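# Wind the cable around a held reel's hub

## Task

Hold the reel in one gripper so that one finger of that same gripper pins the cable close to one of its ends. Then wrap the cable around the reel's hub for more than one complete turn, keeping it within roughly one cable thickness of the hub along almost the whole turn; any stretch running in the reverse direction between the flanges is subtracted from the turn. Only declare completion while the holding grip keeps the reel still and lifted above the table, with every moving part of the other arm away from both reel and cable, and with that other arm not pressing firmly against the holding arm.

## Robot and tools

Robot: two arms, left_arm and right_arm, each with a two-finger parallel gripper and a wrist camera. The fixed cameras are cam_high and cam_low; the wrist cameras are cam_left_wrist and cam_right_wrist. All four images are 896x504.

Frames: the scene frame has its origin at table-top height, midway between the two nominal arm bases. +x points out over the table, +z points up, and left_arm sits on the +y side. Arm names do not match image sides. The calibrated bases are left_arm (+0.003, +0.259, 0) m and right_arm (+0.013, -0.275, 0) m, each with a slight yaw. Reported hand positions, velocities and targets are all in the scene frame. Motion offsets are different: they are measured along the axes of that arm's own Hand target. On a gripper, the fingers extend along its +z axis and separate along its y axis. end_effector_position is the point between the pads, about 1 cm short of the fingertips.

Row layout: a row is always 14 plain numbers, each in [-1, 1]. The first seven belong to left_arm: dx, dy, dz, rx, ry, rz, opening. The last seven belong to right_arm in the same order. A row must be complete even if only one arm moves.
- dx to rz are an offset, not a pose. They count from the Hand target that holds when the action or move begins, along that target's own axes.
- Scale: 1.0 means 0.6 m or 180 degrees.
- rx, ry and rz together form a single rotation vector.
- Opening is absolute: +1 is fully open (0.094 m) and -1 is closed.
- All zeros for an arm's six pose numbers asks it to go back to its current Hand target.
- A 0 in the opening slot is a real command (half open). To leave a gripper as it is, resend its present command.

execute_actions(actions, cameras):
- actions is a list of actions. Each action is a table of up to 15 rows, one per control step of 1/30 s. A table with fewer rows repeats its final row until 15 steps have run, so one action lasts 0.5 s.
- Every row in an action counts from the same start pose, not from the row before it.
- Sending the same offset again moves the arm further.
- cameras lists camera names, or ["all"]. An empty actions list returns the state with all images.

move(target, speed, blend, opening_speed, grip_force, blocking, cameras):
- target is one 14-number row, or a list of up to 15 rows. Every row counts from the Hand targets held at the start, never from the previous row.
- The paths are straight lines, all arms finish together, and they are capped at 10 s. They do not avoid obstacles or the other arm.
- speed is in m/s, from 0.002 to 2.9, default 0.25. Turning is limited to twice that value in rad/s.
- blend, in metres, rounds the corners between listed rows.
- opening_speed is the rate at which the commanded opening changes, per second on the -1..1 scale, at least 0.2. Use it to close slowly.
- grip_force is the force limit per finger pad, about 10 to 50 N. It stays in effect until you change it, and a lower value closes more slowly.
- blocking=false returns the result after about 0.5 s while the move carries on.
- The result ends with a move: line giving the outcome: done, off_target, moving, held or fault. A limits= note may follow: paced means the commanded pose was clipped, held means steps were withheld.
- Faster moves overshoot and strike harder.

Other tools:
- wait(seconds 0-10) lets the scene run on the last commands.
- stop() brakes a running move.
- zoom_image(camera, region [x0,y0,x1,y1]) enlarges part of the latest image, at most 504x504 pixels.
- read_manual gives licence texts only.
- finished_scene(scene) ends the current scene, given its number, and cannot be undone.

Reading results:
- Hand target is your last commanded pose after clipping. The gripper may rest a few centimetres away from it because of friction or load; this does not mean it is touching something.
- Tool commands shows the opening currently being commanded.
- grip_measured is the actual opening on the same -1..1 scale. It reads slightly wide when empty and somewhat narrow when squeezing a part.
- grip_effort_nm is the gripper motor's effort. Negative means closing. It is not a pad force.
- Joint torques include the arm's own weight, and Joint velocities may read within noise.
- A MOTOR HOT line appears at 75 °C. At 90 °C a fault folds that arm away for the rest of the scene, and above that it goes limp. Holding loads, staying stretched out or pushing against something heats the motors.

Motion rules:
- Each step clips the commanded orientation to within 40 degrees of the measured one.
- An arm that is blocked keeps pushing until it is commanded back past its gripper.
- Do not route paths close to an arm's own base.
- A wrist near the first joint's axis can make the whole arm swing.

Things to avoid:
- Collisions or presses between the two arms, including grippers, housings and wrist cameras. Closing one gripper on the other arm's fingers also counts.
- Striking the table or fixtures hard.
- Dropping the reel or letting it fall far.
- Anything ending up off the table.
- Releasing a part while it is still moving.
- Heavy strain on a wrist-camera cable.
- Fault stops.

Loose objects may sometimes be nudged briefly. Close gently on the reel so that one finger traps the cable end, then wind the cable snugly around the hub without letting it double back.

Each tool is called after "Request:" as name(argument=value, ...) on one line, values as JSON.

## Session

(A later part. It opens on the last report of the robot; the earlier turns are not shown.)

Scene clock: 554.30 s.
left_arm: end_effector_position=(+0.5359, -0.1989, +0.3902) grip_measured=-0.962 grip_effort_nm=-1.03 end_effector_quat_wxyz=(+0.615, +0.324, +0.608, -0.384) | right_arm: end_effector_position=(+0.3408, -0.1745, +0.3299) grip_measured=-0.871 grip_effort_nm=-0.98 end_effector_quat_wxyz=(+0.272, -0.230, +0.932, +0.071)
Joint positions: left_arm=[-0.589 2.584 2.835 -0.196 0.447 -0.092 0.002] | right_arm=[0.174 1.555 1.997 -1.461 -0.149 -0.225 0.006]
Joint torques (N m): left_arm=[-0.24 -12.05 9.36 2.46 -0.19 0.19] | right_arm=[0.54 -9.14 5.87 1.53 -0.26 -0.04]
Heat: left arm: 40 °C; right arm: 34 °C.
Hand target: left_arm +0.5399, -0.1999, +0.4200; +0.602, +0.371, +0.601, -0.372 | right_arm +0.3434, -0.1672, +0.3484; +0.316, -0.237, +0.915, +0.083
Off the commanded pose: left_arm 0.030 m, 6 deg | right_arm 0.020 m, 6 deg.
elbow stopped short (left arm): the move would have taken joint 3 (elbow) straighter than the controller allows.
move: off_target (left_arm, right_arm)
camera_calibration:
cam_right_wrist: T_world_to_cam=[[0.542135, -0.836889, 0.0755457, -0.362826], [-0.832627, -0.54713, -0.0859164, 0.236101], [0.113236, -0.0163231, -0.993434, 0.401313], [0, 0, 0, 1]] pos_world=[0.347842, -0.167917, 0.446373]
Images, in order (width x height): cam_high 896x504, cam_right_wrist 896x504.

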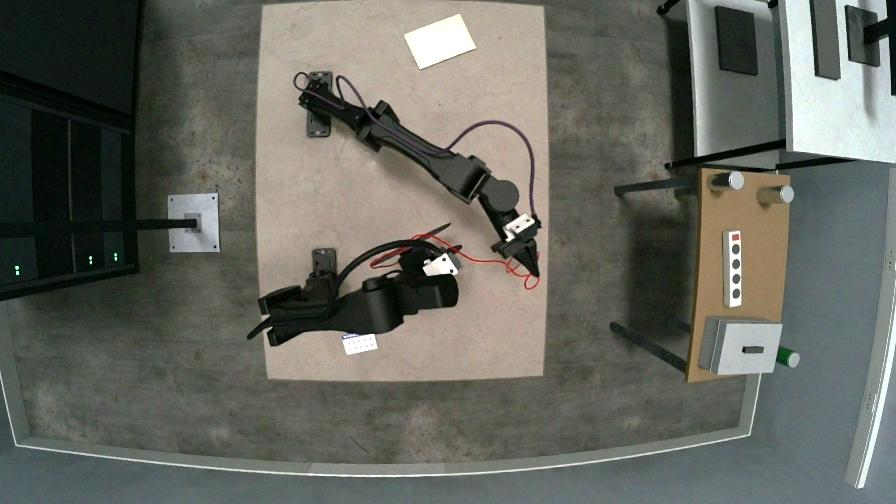

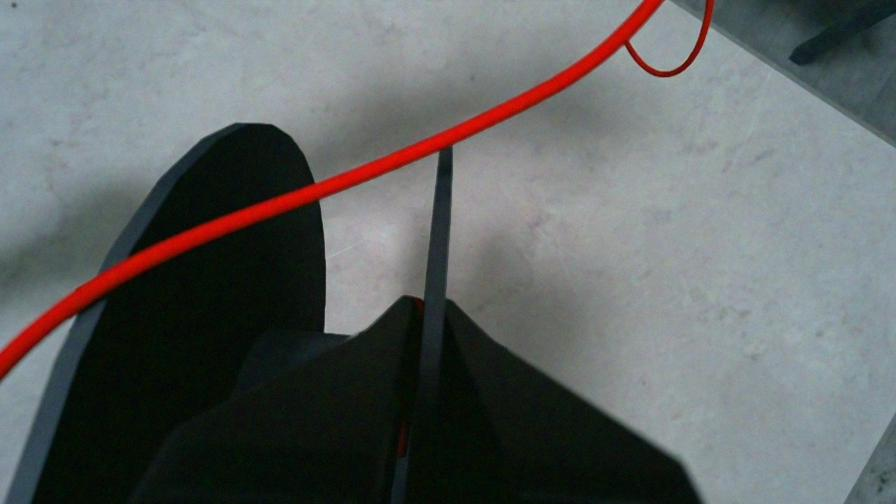

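Request:
move(target=[0.367,0.0315,-0.2085,0,0,0,-1,0,0,0,0,0,0,-1], speed=0.12, cameras=["cam_right_wrist","cam_low","cam_high"])

Request:
zoom_image(camera="cam_low", region=[260, 0, 460, 220])

Request:
zoom_image(camera="cam_high", region=[340, 200, 560, 320])

Scene clock: 562.07 s.
left_arm: end_effector_position=(+0.5061, -0.0814, +0.1688) grip_measured=-0.962 grip_effort_nm=-1.04 end_effector_quat_wxyz=(+0.566, +0.355, +0.641, -0.377) | right_arm: end_effector_position=(+0.3408, -0.1745, +0.3299) grip_measured=-0.871 grip_effort_nm=-0.98 end_effector_quat_wxyz=(+0.272, -0.230, +0.932, +0.071)
Joint positions: left_arm=[-0.398 2.215 1.384 0.735 0.682 -0.02 0.002] | right_arm=[0.174 1.555 1.997 -1.461 -0.149 -0.225 0.006]
Joint torques (N m): left_arm=[0.24 -12.97 5.24 2.41 0.16 0.16] | right_arm=[0.58 -8.95 5.7 1.51 -0.3 -0.08]
Heat: left arm: 41 °C; right arm: 34 °C.
Hand target: left_arm +0.5009, -0.0801, +0.1997; +0.602, +0.371, +0.601, -0.372 | right_arm +0.3434, -0.1672, +0.3484; +0.316, -0.237, +0.915, +0.083
Off the commanded pose: left_arm 0.031 m, 6 deg | right_arm 0.020 m, 6 deg.
move: off_target (left_arm, right_arm)
camera_calibration:
cam_right_wrist: T_world_to_cam=[[0.542135, -0.836889, 0.0755457, -0.362826], [-0.832627, -0.54713, -0.0859164, 0.236101], [0.113236, -0.0163231, -0.993434, 0.401313], [0, 0, 0, 1]] pos_world=[0.347842, -0.167917, 0.446373]
Images, in order (width x height): cam_high 896x504, cam_low 896x504, cam_right_wrist 896x504.

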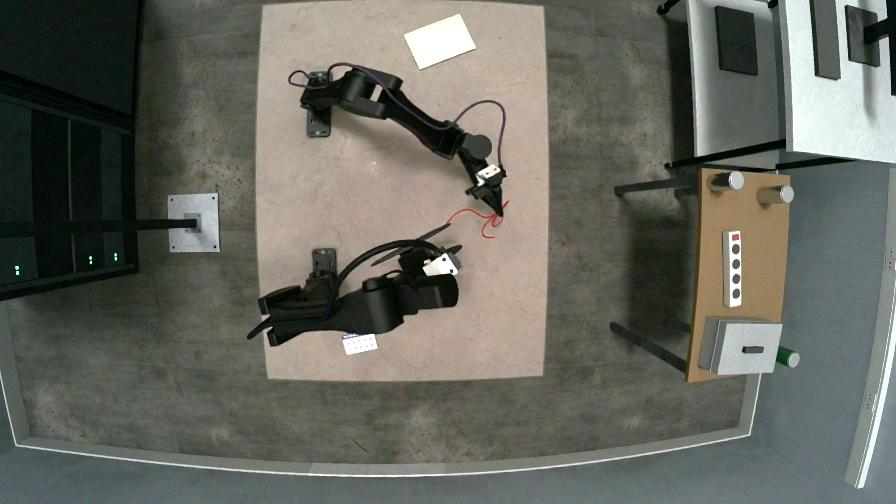

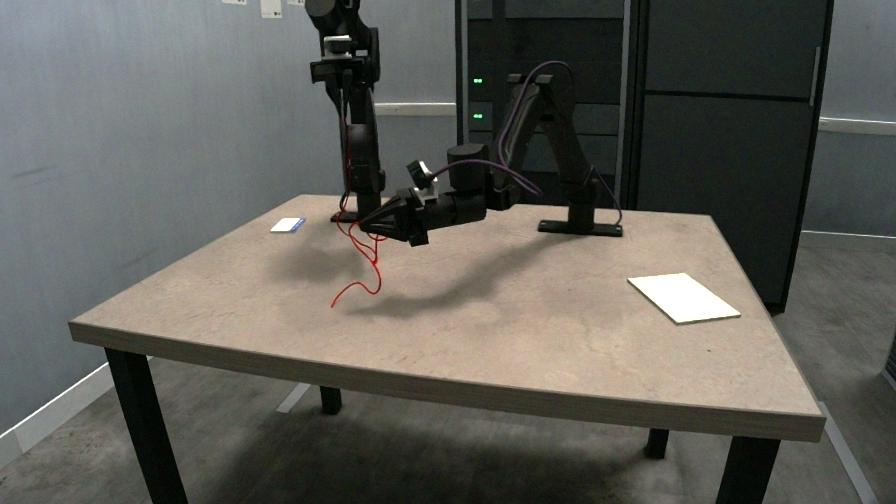

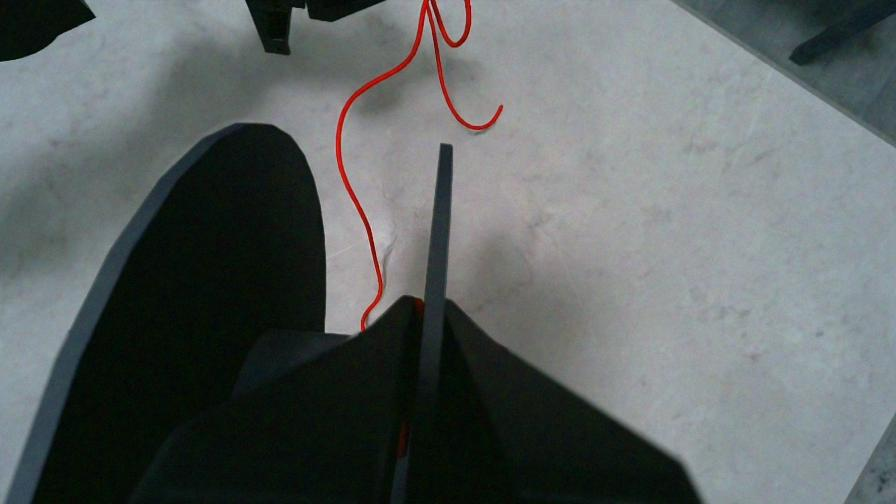

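Scaled by 2.291 from the camera's 896x504 image, which has a finer 1280x720 frame.

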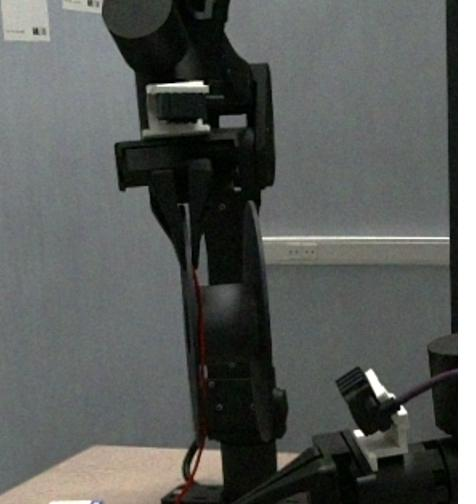

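Scaled by 2.291 from the camera's 896x504 image, which has a finer 1280x720 frame.

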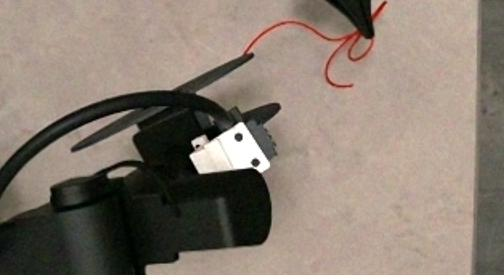

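Request:
move(target=[[0.15,-0.005,-0.049,0,0,0,-1,0,0,0,0,0,0,-1],[0.192,-0.336,-0.041,0,0,0,-1,0,0,0,0,0,0,-1],[0.15,-0.62,-0.035,0,0,0,-1,0,0,0,0,0,0,-1]], speed=0.13, blend=0.03, cameras=["cam_right_wrist","cam_low","cam_high"])

Request:
zoom_image(camera="cam_low", region=[260, 0, 460, 220])

Request:
zoom_image(camera="cam_right_wrist", region=[180, 200, 440, 420])

Scene clock: 576.10 s.
left_arm: end_effector_position=(+0.1521, -0.2230, +0.0841) grip_measured=-0.962 grip_effort_nm=-1.03 end_effector_quat_wxyz=(+0.580, +0.390, +0.612, -0.370) | right_arm: end_effector_position=(+0.3408, -0.1745, +0.3299) grip_measured=-0.871 grip_effort_nm=-0.98 end_effector_quat_wxyz=(+0.272, -0.230, +0.932, +0.071)
Joint positions: left_arm=[-1.336 2.183 0.717 1.411 -0.211 -0.012 0.002] | right_arm=[0.174 1.555 1.997 -1.461 -0.149 -0.225 0.006]
Joint torques (N m): left_arm=[0.08 -10.85 5.91 1.78 -0.22 0.09] | right_arm=[0.47 -9.09 5.83 1.55 -0.28 -0.09]
Heat: left arm: 43 °C; right arm: 34 °C.
Hand target: left_arm +0.1588, -0.2279, +0.1098; +0.602, +0.371, +0.601, -0.372 | right_arm +0.3434, -0.1672, +0.3484; +0.316, -0.237, +0.915, +0.083
Off the commanded pose: left_arm 0.027 m, 4 deg | right_arm 0.020 m, 6 deg.
move: off_target (left_arm, right_arm)
camera_calibration:
cam_right_wrist: T_world_to_cam=[[0.542135, -0.836889, 0.0755457, -0.362826], [-0.832627, -0.54713, -0.0859164, 0.236101], [0.113236, -0.0163231, -0.993434, 0.401313], [0, 0, 0, 1]] pos_world=[0.347842, -0.167917, 0.446373]
Images, in order (width x height): cam_high 896x504, cam_low 896x504, cam_right_wrist 896x504.

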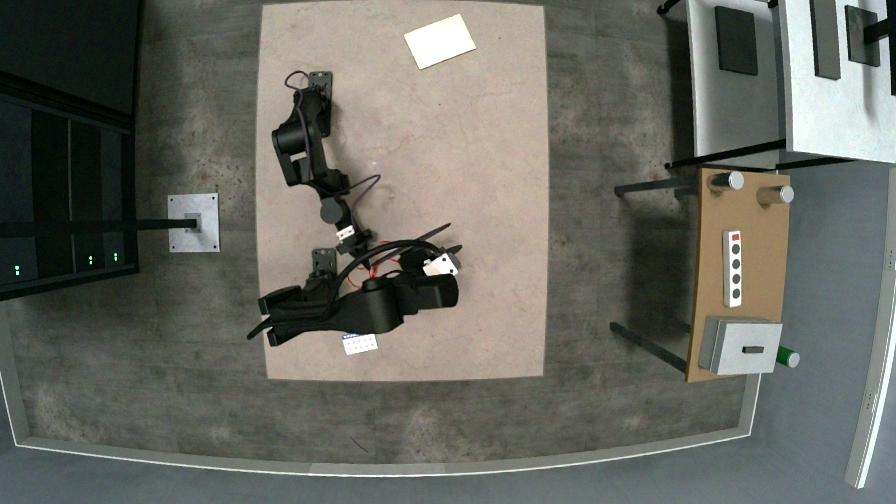

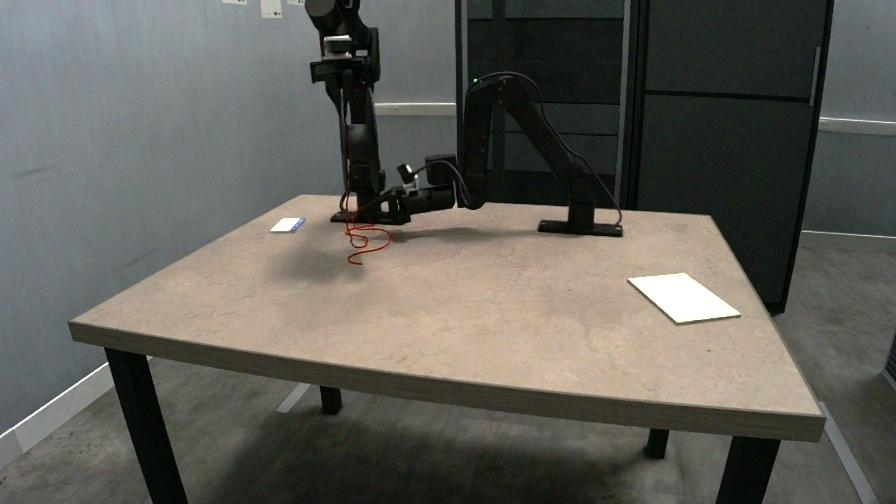

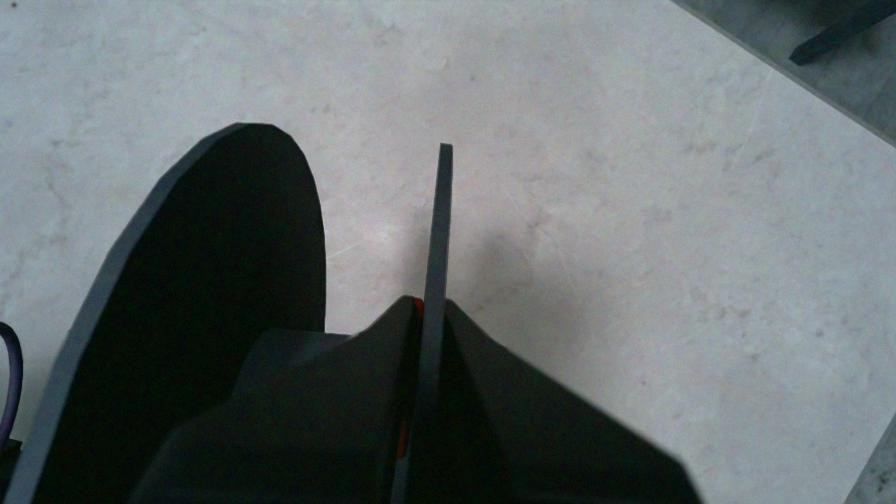

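Scaled by 2.291 from the camera's 896x504 image, which has a finer 1280x720 frame.

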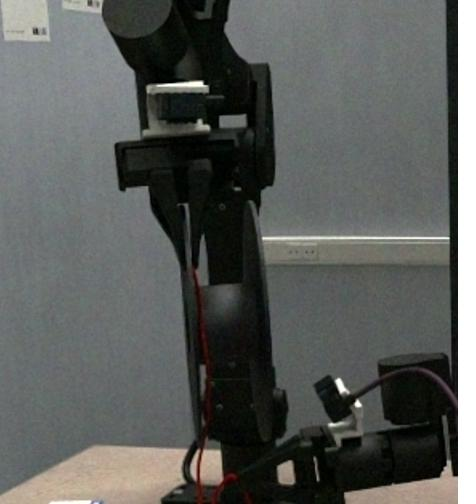

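Scaled by 1.938 from the camera's 896x504 image, which has a finer 1280x720 frame.

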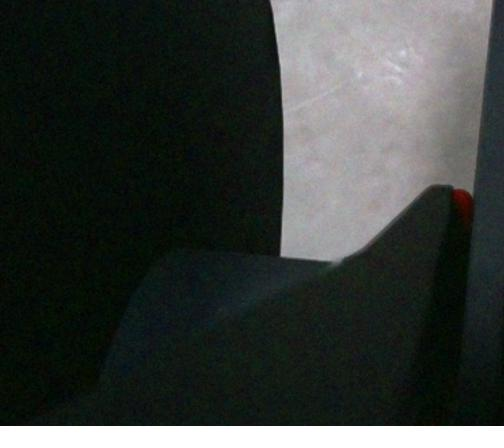

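Request:
move(target=[-0.233,-0.067,-0.015,0,0,0,-1,0,0,0,0,0,0,-1], speed=0.1, cameras=["cam_right_wrist","cam_low","cam_left_wrist"])

Request:
zoom_image(camera="cam_low", region=[260, 0, 460, 220])

Scene clock: 583.50 s.
left_arm: end_effector_position=(+0.1172, -0.2375, +0.2272) grip_measured=-0.962 grip_effort_nm=-1.03 end_effector_quat_wxyz=(+0.589, +0.382, +0.605, -0.375) | right_arm: end_effector_position=(+0.3408, -0.1745, +0.3299) grip_measured=-0.871 grip_effort_nm=-0.98 end_effector_quat_wxyz=(+0.272, -0.230, +0.932, +0.071)
Joint positions: left_arm=[-1.45 1.723 0.865 0.833 -0.332 -0.012 0.002] | right_arm=[0.174 1.555 1.997 -1.461 -0.149 -0.225 0.006]
Joint torques (N m): left_arm=[-0.55 -9.17 9.46 1.47 -0.25 0.11] | right_arm=[0.51 -9.21 5.85 1.55 -0.21 -0.05]
Heat: left arm: 42 °C; right arm: 34 °C.
Hand target: left_arm +0.1189, -0.2375, +0.2497; +0.602, +0.371, +0.601, -0.372 | right_arm +0.3434, -0.1672, +0.3484; +0.316, -0.237, +0.915, +0.083
Off the commanded pose: left_arm 0.022 m, 2 deg | right_arm 0.020 m, 6 deg.
move: off_target (left_arm, right_arm)
camera_calibration:
cam_left_wrist: T_world_to_cam=[[-0.900555, -0.416276, 0.125362, -0.0297323], [-0.300061, 0.386501, -0.872113, 0.347567], [0.314587, -0.823001, -0.472973, -0.0122428], [0, 0, 0, 1]] pos_world=[0.0813672, -0.156788, 0.301055]
cam_right_wrist: T_world_to_cam=[[0.542135, -0.836889, 0.0755457, -0.362826], [-0.832627, -0.54713, -0.0859164, 0.236101], [0.113236, -0.0163231, -0.993434, 0.401313], [0, 0, 0, 1]] pos_world=[0.347842, -0.167917, 0.446373]
Images, in order (width x height): cam_low 896x504, cam_left_wrist 896x504, cam_right_wrist 896x504.

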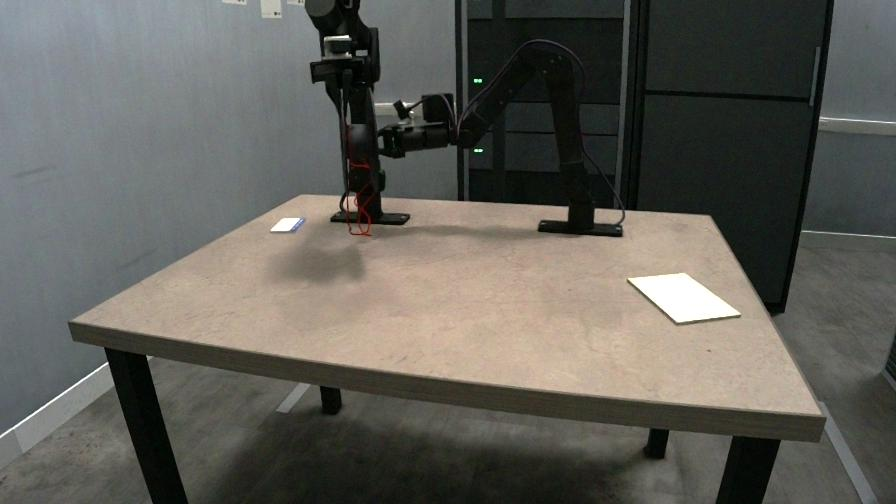

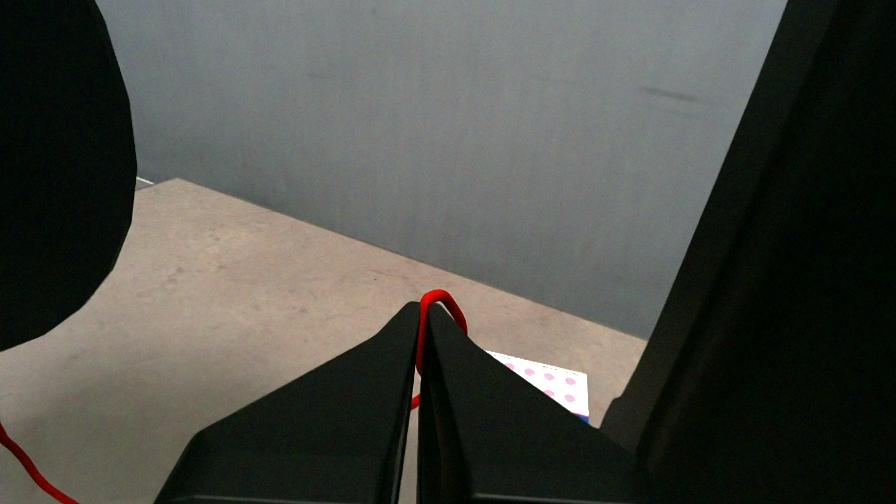

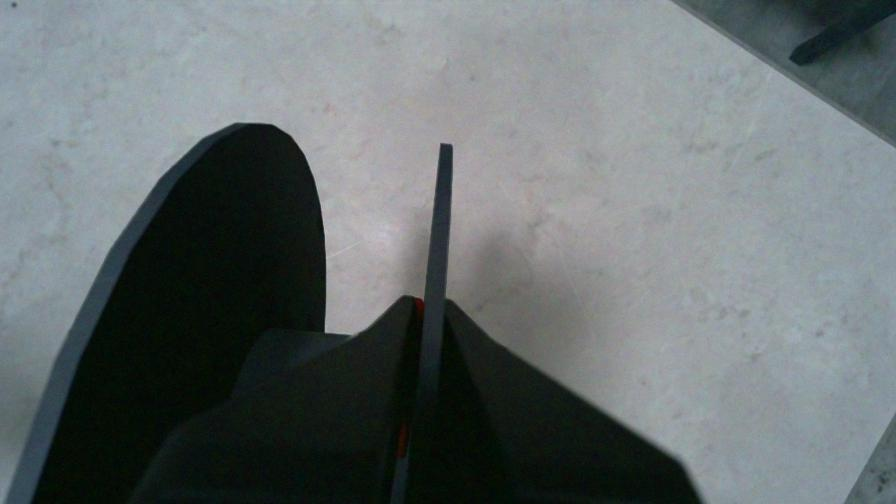

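Scaled by 2.291 from the camera's 896x504 image, which has a finer 1280x720 frame.

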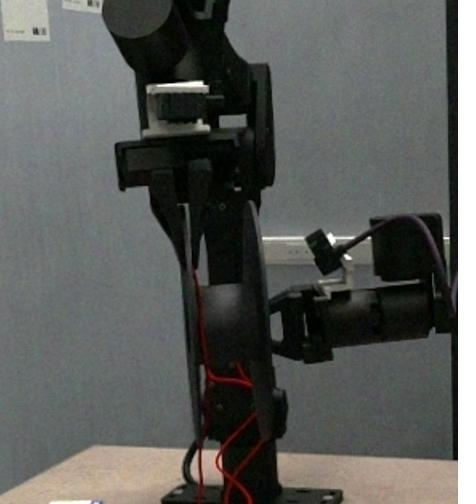

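Request:
move(target=[-0.4,-0.03,-0.06,0,0,0,-1,0,0,0,0,0,0,-1], speed=0.1, cameras=["cam_right_wrist","cam_low","cam_left_wrist"])

Request:
zoom_image(camera="cam_low", region=[300, 90, 420, 250])

Scene clock: 589.23 s.
left_arm: end_effector_position=(+0.0931, -0.2305, +0.4166) grip_measured=-0.962 grip_effort_nm=-1.03 end_effector_quat_wxyz=(+0.597, +0.377, +0.597, -0.380) | right_arm: end_effector_position=(+0.3408, -0.1745, +0.3299) grip_measured=-0.871 grip_effort_nm=-0.98 end_effector_quat_wxyz=(+0.272, -0.230, +0.932, +0.071)
Joint positions: left_arm=[-1.521 1.52 1.414 0.109 -0.403 -0.003 0.002] | right_arm=[0.174 1.555 1.997 -1.461 -0.149 -0.225 0.006]
Joint torques (N m): left_arm=[0.06 -5.86 6.79 1.86 0 0.01] | right_arm=[0.64 -9.1 6.12 1.55 -0.23 -0.07]
Heat: left arm: 41 °C; right arm: 34 °C.
Hand target: left_arm +0.0941, -0.2301, +0.4166; +0.598, +0.373, +0.598, -0.381 (not the last commanded pose) | right_arm +0.3434, -0.1672, +0.3484; +0.316, -0.237, +0.915, +0.083
Off the commanded pose: left_arm 0.075 m, 1 deg | right_arm 0.020 m, 6 deg.
move: held (left_arm; a check stopped the path), off_target (right_arm); limits=held
pose unreachable (left arm): on one or more control steps of this call, first in action 0 (counted from 0), this arm could not follow its commanded pose, so it was not sent that pose on those steps. It may still have moved: this result reports where it is.
cause: moving toward the commanded pose would bring a part of the arm too close to another arm (this arm's fingers and the right arm's forearm (the part past joint 3), where that arm would come to rest).
camera_calibration:
cam_left_wrist: T_world_to_cam=[[-0.902173, -0.412786, 0.125269, -0.0713268], [-0.290002, 0.36539, -0.884527, 0.50219], [0.319348, -0.834325, -0.449354, 0.0777557], [0, 0, 0, 1]] pos_world=[0.0564559, -0.148064, 0.488076]
cam_right_wrist: T_world_to_cam=[[0.542135, -0.836889, 0.0755457, -0.362826], [-0.832627, -0.54713, -0.0859164, 0.236101], [0.113236, -0.0163231, -0.993434, 0.401313], [0, 0, 0, 1]] pos_world=[0.347842, -0.167917, 0.446373]
Images, in order (width x height): cam_low 896x504, cam_left_wrist 896x504, cam_right_wrist 896x504.

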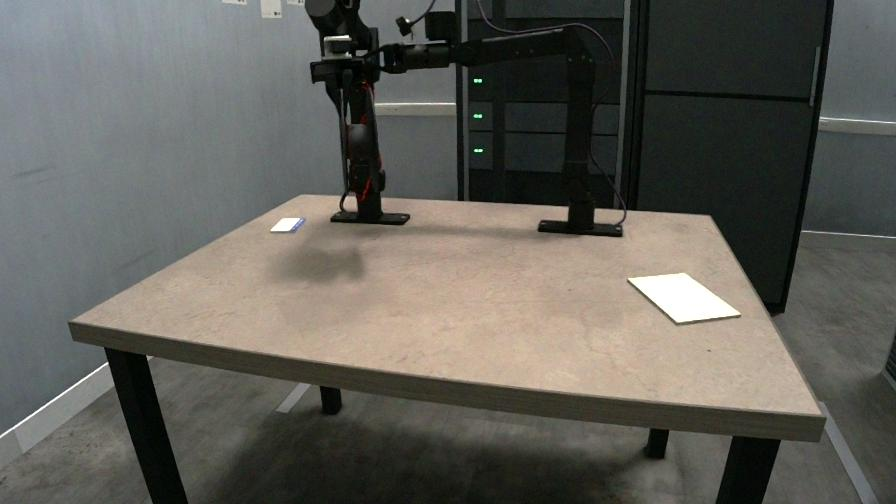

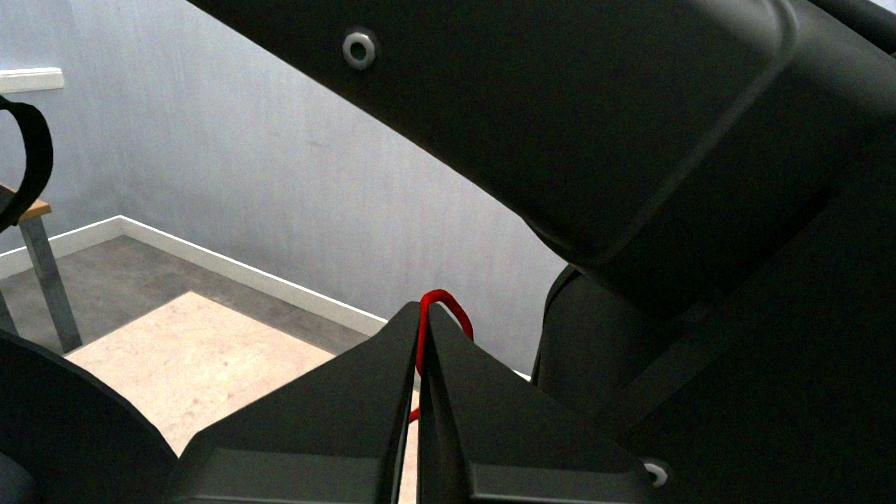

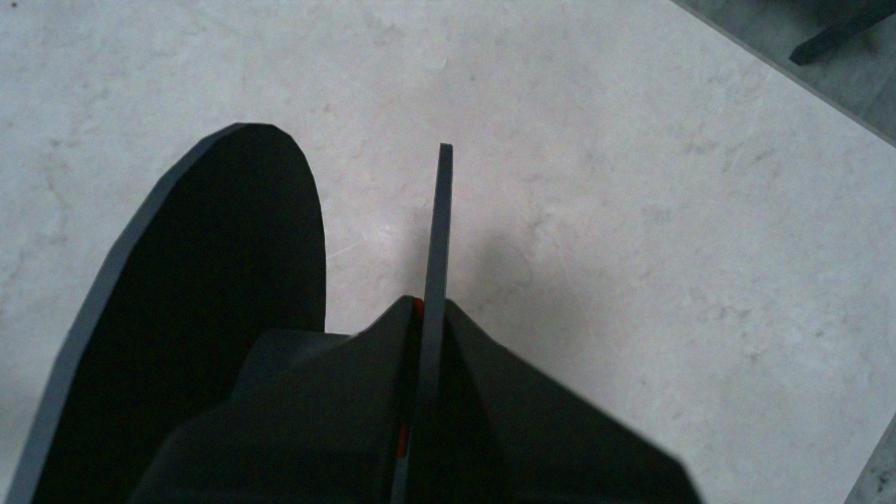

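Scaled by 3.150 from the camera's 896x504 image, which has a finer 1280x720 frame.

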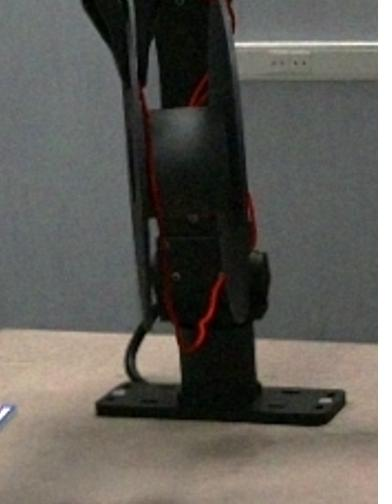

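Request:
move(target=[[0.0,0.0297,-0.0594,0,0,0,-1,0,0,0,0,0,0,-1],[-0.26,0.0297,-0.0594,0,0,0,-1,0,0,0,0,0,0,-1]], speed=0.1, cameras=["cam_right_wrist","cam_low","cam_high"])

Request:
zoom_image(camera="cam_low", region=[300, 30, 420, 230])

Request:
zoom_image(camera="cam_high", region=[320, 200, 500, 320])

Scene clock: 604.40 s.
left_arm: end_effector_position=(+0.0937, -0.1920, +0.5691) grip_measured=-0.962 grip_effort_nm=-1.03 end_effector_quat_wxyz=(+0.601, +0.372, +0.596, -0.382) | right_arm: end_effector_position=(+0.3408, -0.1745, +0.3299) grip_measured=-0.871 grip_effort_nm=-0.98 end_effector_quat_wxyz=(+0.272, -0.230, +0.932, +0.071)
Joint positions: left_arm=[-1.517 1.671 2.25 -0.565 -0.403 -0.003 0.002] | right_arm=[0.174 1.555 1.997 -1.461 -0.149 -0.225 0.006]
Joint torques (N m): left_arm=[0.61 -5 8.46 1.47 0.11 0.02] | right_arm=[0.25 -8.88 5.83 1.53 -0.24 0.01]
Heat: left arm: 41 °C; right arm: 34 °C.
Hand target: left_arm +0.0958, -0.1887, +0.5722; +0.598, +0.373, +0.598, -0.381 | right_arm +0.3434, -0.1672, +0.3484; +0.316, -0.237, +0.915, +0.083
Off the commanded pose: left_arm 0.005 m, 0 deg | right_arm 0.020 m, 6 deg.
move: off_target (right_arm)
camera_calibration:
cam_right_wrist: T_world_to_cam=[[0.542135, -0.836889, 0.0755457, -0.362826], [-0.832627, -0.54713, -0.0859164, 0.236101], [0.113236, -0.0163231, -0.993434, 0.401313], [0, 0, 0, 1]] pos_world=[0.347842, -0.167917, 0.446373]
Images, in order (width x height): cam_high 896x504, cam_low 896x504, cam_right_wrist 896x504.

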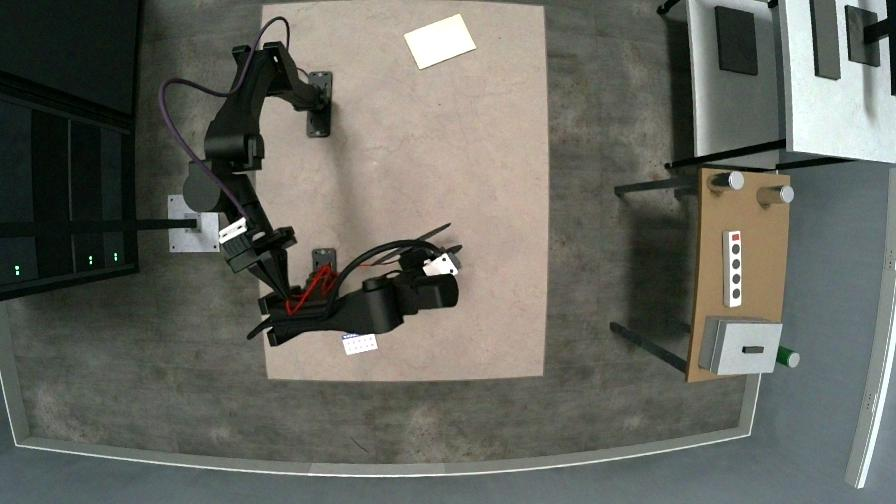

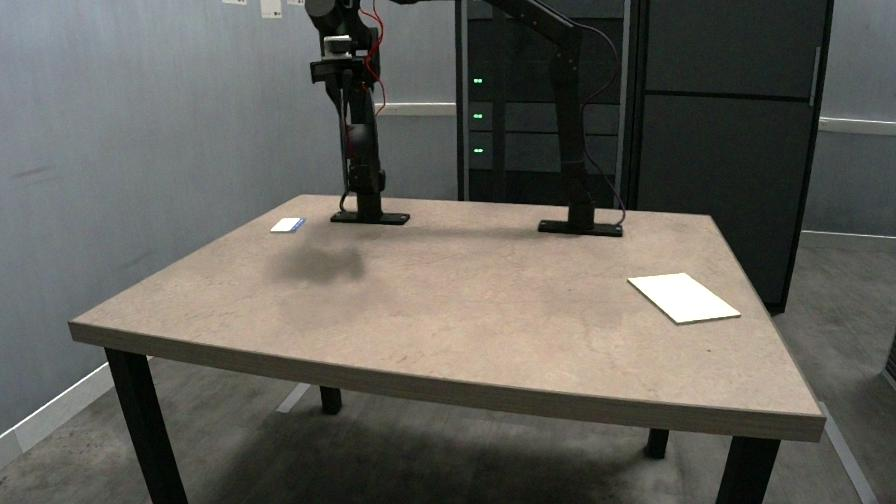

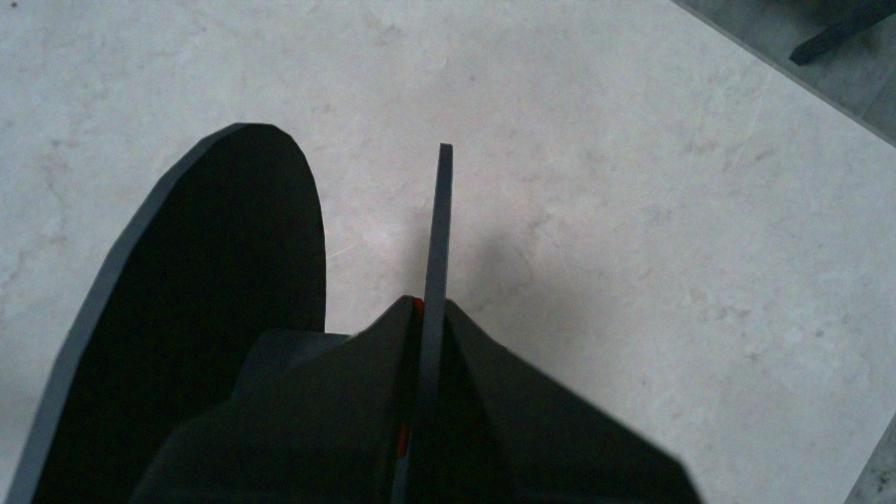

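Scaled by 2.520 from the camera's 896x504 image, which has a finer 1280x720 frame.

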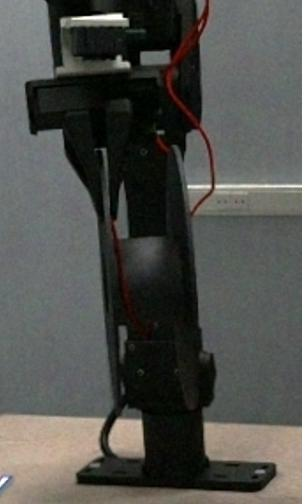

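Scaled by 2.800 from the camera's 896x504 image, which has a finer 1280x720 frame.

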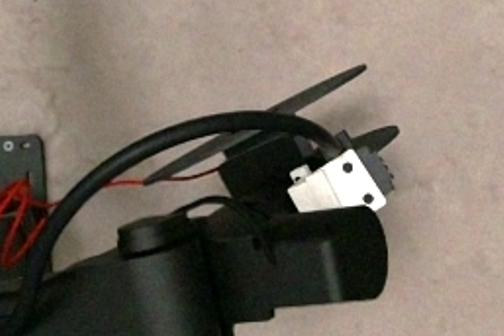

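Request:
move(target=[-0.097,-0.038,-0.124,0,0,0,-1,0,0,0,0,0,0,-1], speed=0.1, cameras=["cam_right_wrist","cam_high","cam_low"])

Request:
zoom_image(camera="cam_low", region=[300, 30, 420, 230])

Request:
zoom_image(camera="cam_high", region=[320, 200, 500, 320])

Scene clock: 622.17 s.
left_arm: end_effector_position=(+0.0446, -0.1327, +0.6333) grip_measured=-0.962 grip_effort_nm=-1.03 end_effector_quat_wxyz=(+0.612, +0.358, +0.581, -0.400) | right_arm: end_effector_position=(+0.3408, -0.1745, +0.3299) grip_measured=-0.871 grip_effort_nm=-0.98 end_effector_quat_wxyz=(+0.272, -0.230, +0.932, +0.071)
Joint positions: left_arm=[-1.714 1.821 2.844 -0.939 -0.593 0.02 0.002] | right_arm=[0.174 1.555 1.997 -1.461 -0.149 -0.225 0.006]
Joint torques (N m): left_arm=[-0.65 -4.16 5.26 1.37 -0.13 0.12] | right_arm=[0.44 -8.96 5.86 1.5 -0.2 -0.08]
Heat: left arm: 39 °C; right arm: 34 °C.
Hand target: left_arm +0.0434, -0.1309, +0.6302; +0.598, +0.373, +0.598, -0.381 | right_arm +0.3434, -0.1672, +0.3484; +0.316, -0.237, +0.915, +0.083
Off the commanded pose: left_arm 0.004 m, 4 deg | right_arm 0.020 m, 6 deg.
elbow stopped short (left arm): the move would have taken joint 3 (elbow) straighter than the controller allows.
move: off_target (left_arm, right_arm)
camera_calibration:
cam_right_wrist: T_world_to_cam=[[0.542135, -0.836889, 0.0755457, -0.362826], [-0.832627, -0.54713, -0.0859164, 0.236101], [0.113236, -0.0163231, -0.993434, 0.401313], [0, 0, 0, 1]] pos_world=[0.347842, -0.167917, 0.446373]
Images, in order (width x height): cam_high 896x504, cam_low 896x504, cam_right_wrist 896x504.

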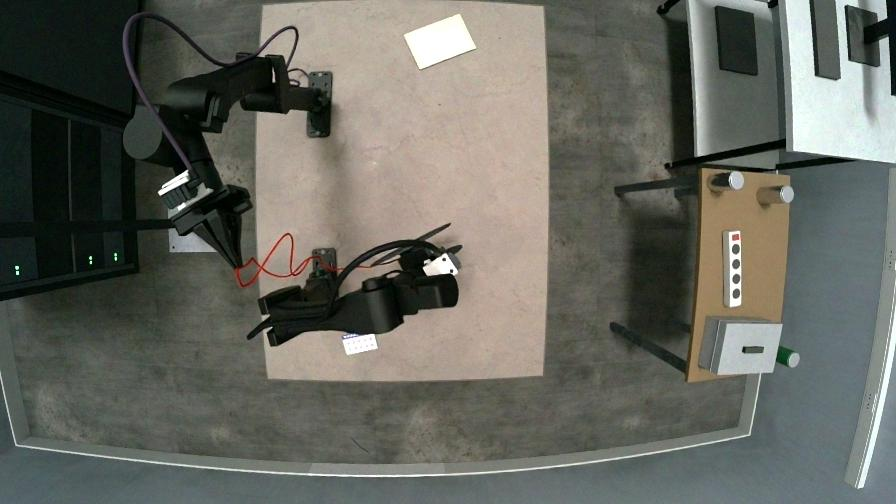

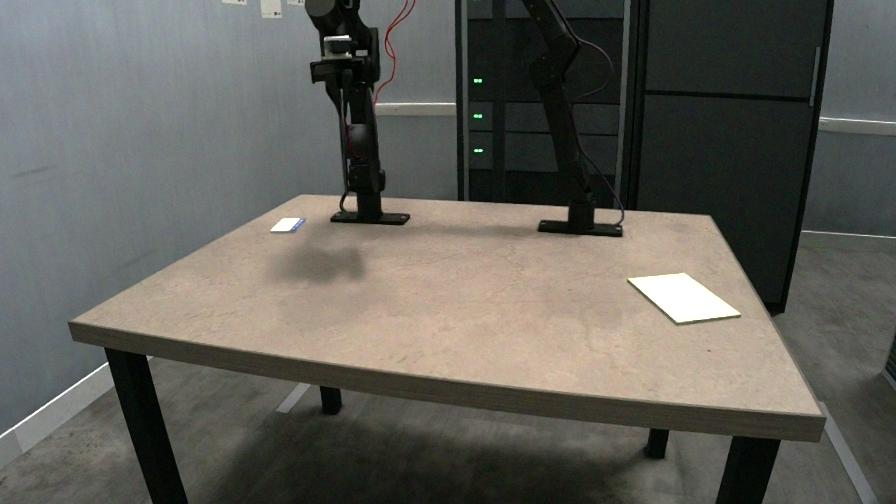

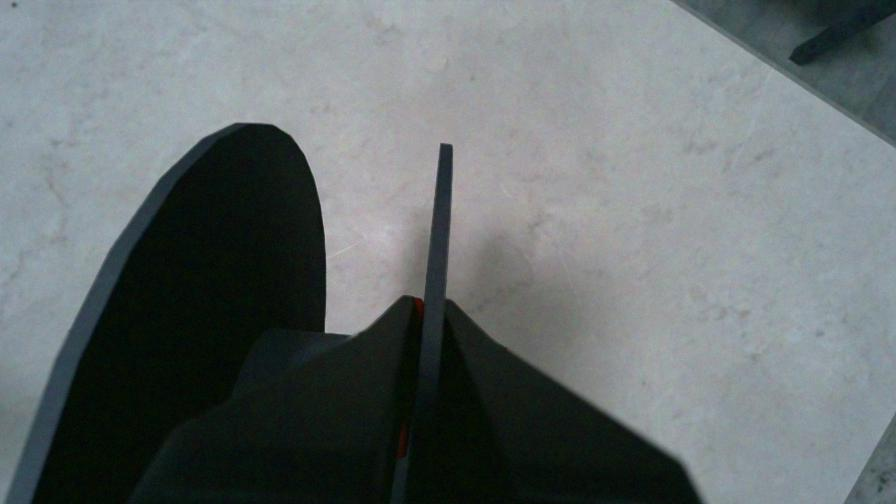

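Scaled by 2.520 from the camera's 896x504 image, which has a finer 1280x720 frame.

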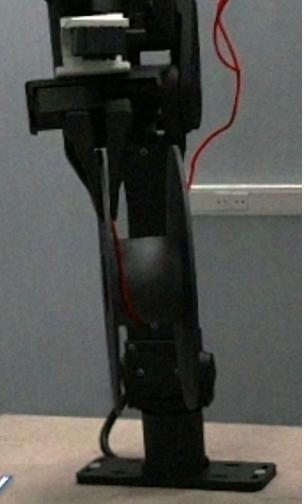

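Scaled by 2.800 from the camera's 896x504 image, which has a finer 1280x720 frame.

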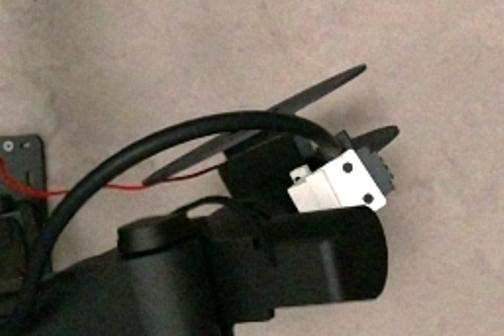

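Request:
move(target=[[-0.075,0.177,-0.0166,0,0,0,-1,0,0,0,0,0,0,-1],[-0.058,0.4574,-0.0643,0,0,0,-1,0,0,0,0,0,0,-1],[0.058,0.7084,-0.0394,0,0,0,-1,0,0,0,0,0,0,-1]], speed=0.15, blend=0.03, cameras=["cam_right_wrist","cam_high","cam_low"])

Request:
zoom_image(camera="cam_high", region=[320, 180, 500, 300])

Scene clock: 631.10 s.
left_arm: end_effector_position=(+0.4191, +0.0719, +0.5745) grip_measured=-0.962 grip_effort_nm=-1.03 end_effector_quat_wxyz=(+0.586, +0.343, +0.615, -0.402) | right_arm: end_effector_position=(+0.3408, -0.1745, +0.3299) grip_measured=-0.871 grip_effort_nm=-0.98 end_effector_quat_wxyz=(+0.272, -0.230, +0.932, +0.071)
Joint positions: left_arm=[-0.069 2.044 2.85 -0.789 1.03 -0.107 0.002] | right_arm=[0.174 1.555 1.997 -1.461 -0.149 -0.225 0.006]
Joint torques (N m): left_arm=[0.36 -7.23 5.65 2.16 0.11 0.09] | right_arm=[0.53 -9.05 5.86 1.52 -0.24 -0.07]
Heat: left arm: 40 °C; right arm: 35 °C.
Hand target: left_arm +0.4164, +0.0737, +0.5911; +0.598, +0.373, +0.598, -0.381 | right_arm +0.3434, -0.1672, +0.3484; +0.316, -0.237, +0.915, +0.083
Off the commanded pose: left_arm 0.017 m, 5 deg | right_arm 0.020 m, 6 deg.
elbow stopped short (left arm): the move would have taken joint 3 (elbow) straighter than the controller allows.
move: off_target (left_arm, right_arm)
camera_calibration:
cam_right_wrist: T_world_to_cam=[[0.542135, -0.836889, 0.0755457, -0.362826], [-0.832627, -0.54713, -0.0859164, 0.236101], [0.113236, -0.0163231, -0.993434, 0.401313], [0, 0, 0, 1]] pos_world=[0.347842, -0.167917, 0.446373]
Images, in order (width x height): cam_high 896x504, cam_low 896x504, cam_right_wrist 896x504.

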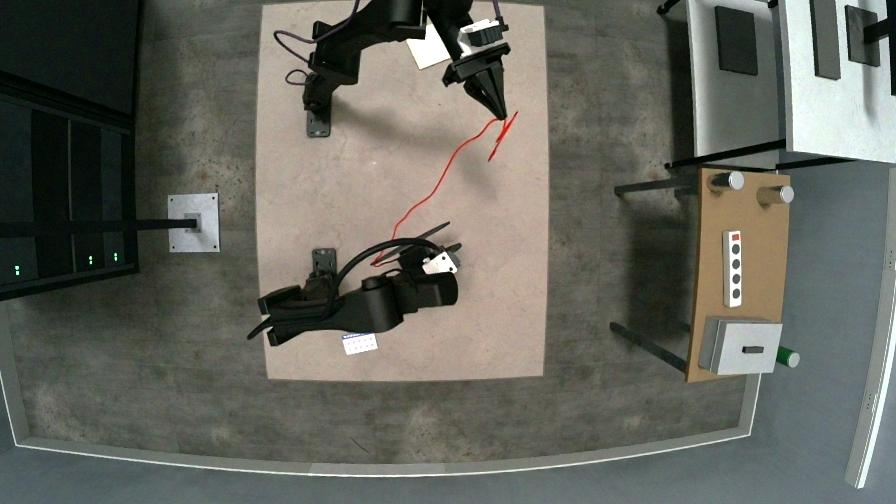

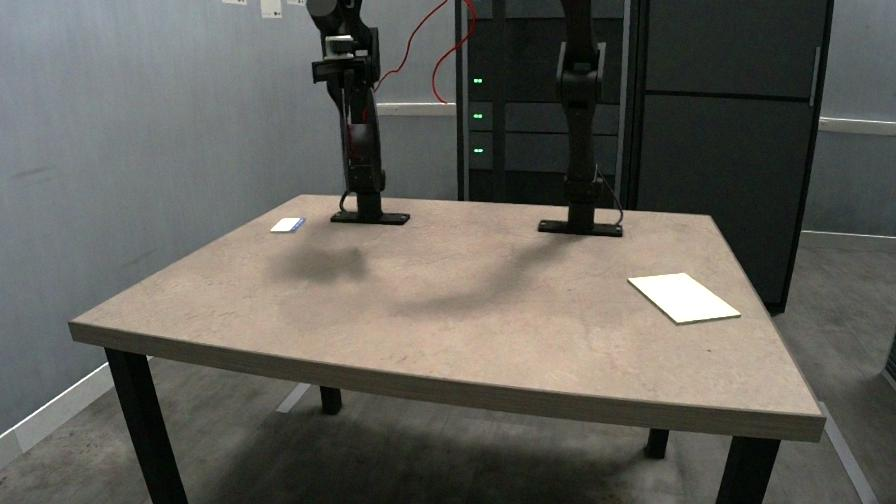

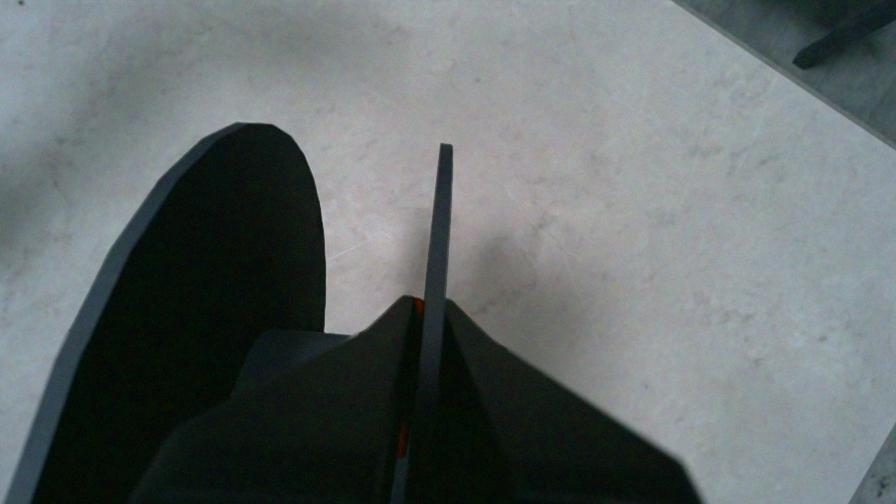

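Scaled by 2.800 from the camera's 896x504 image, which has a finer 1280x720 frame.

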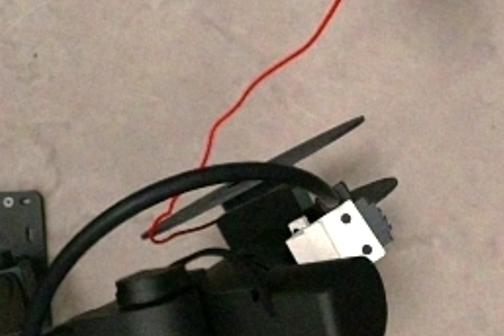

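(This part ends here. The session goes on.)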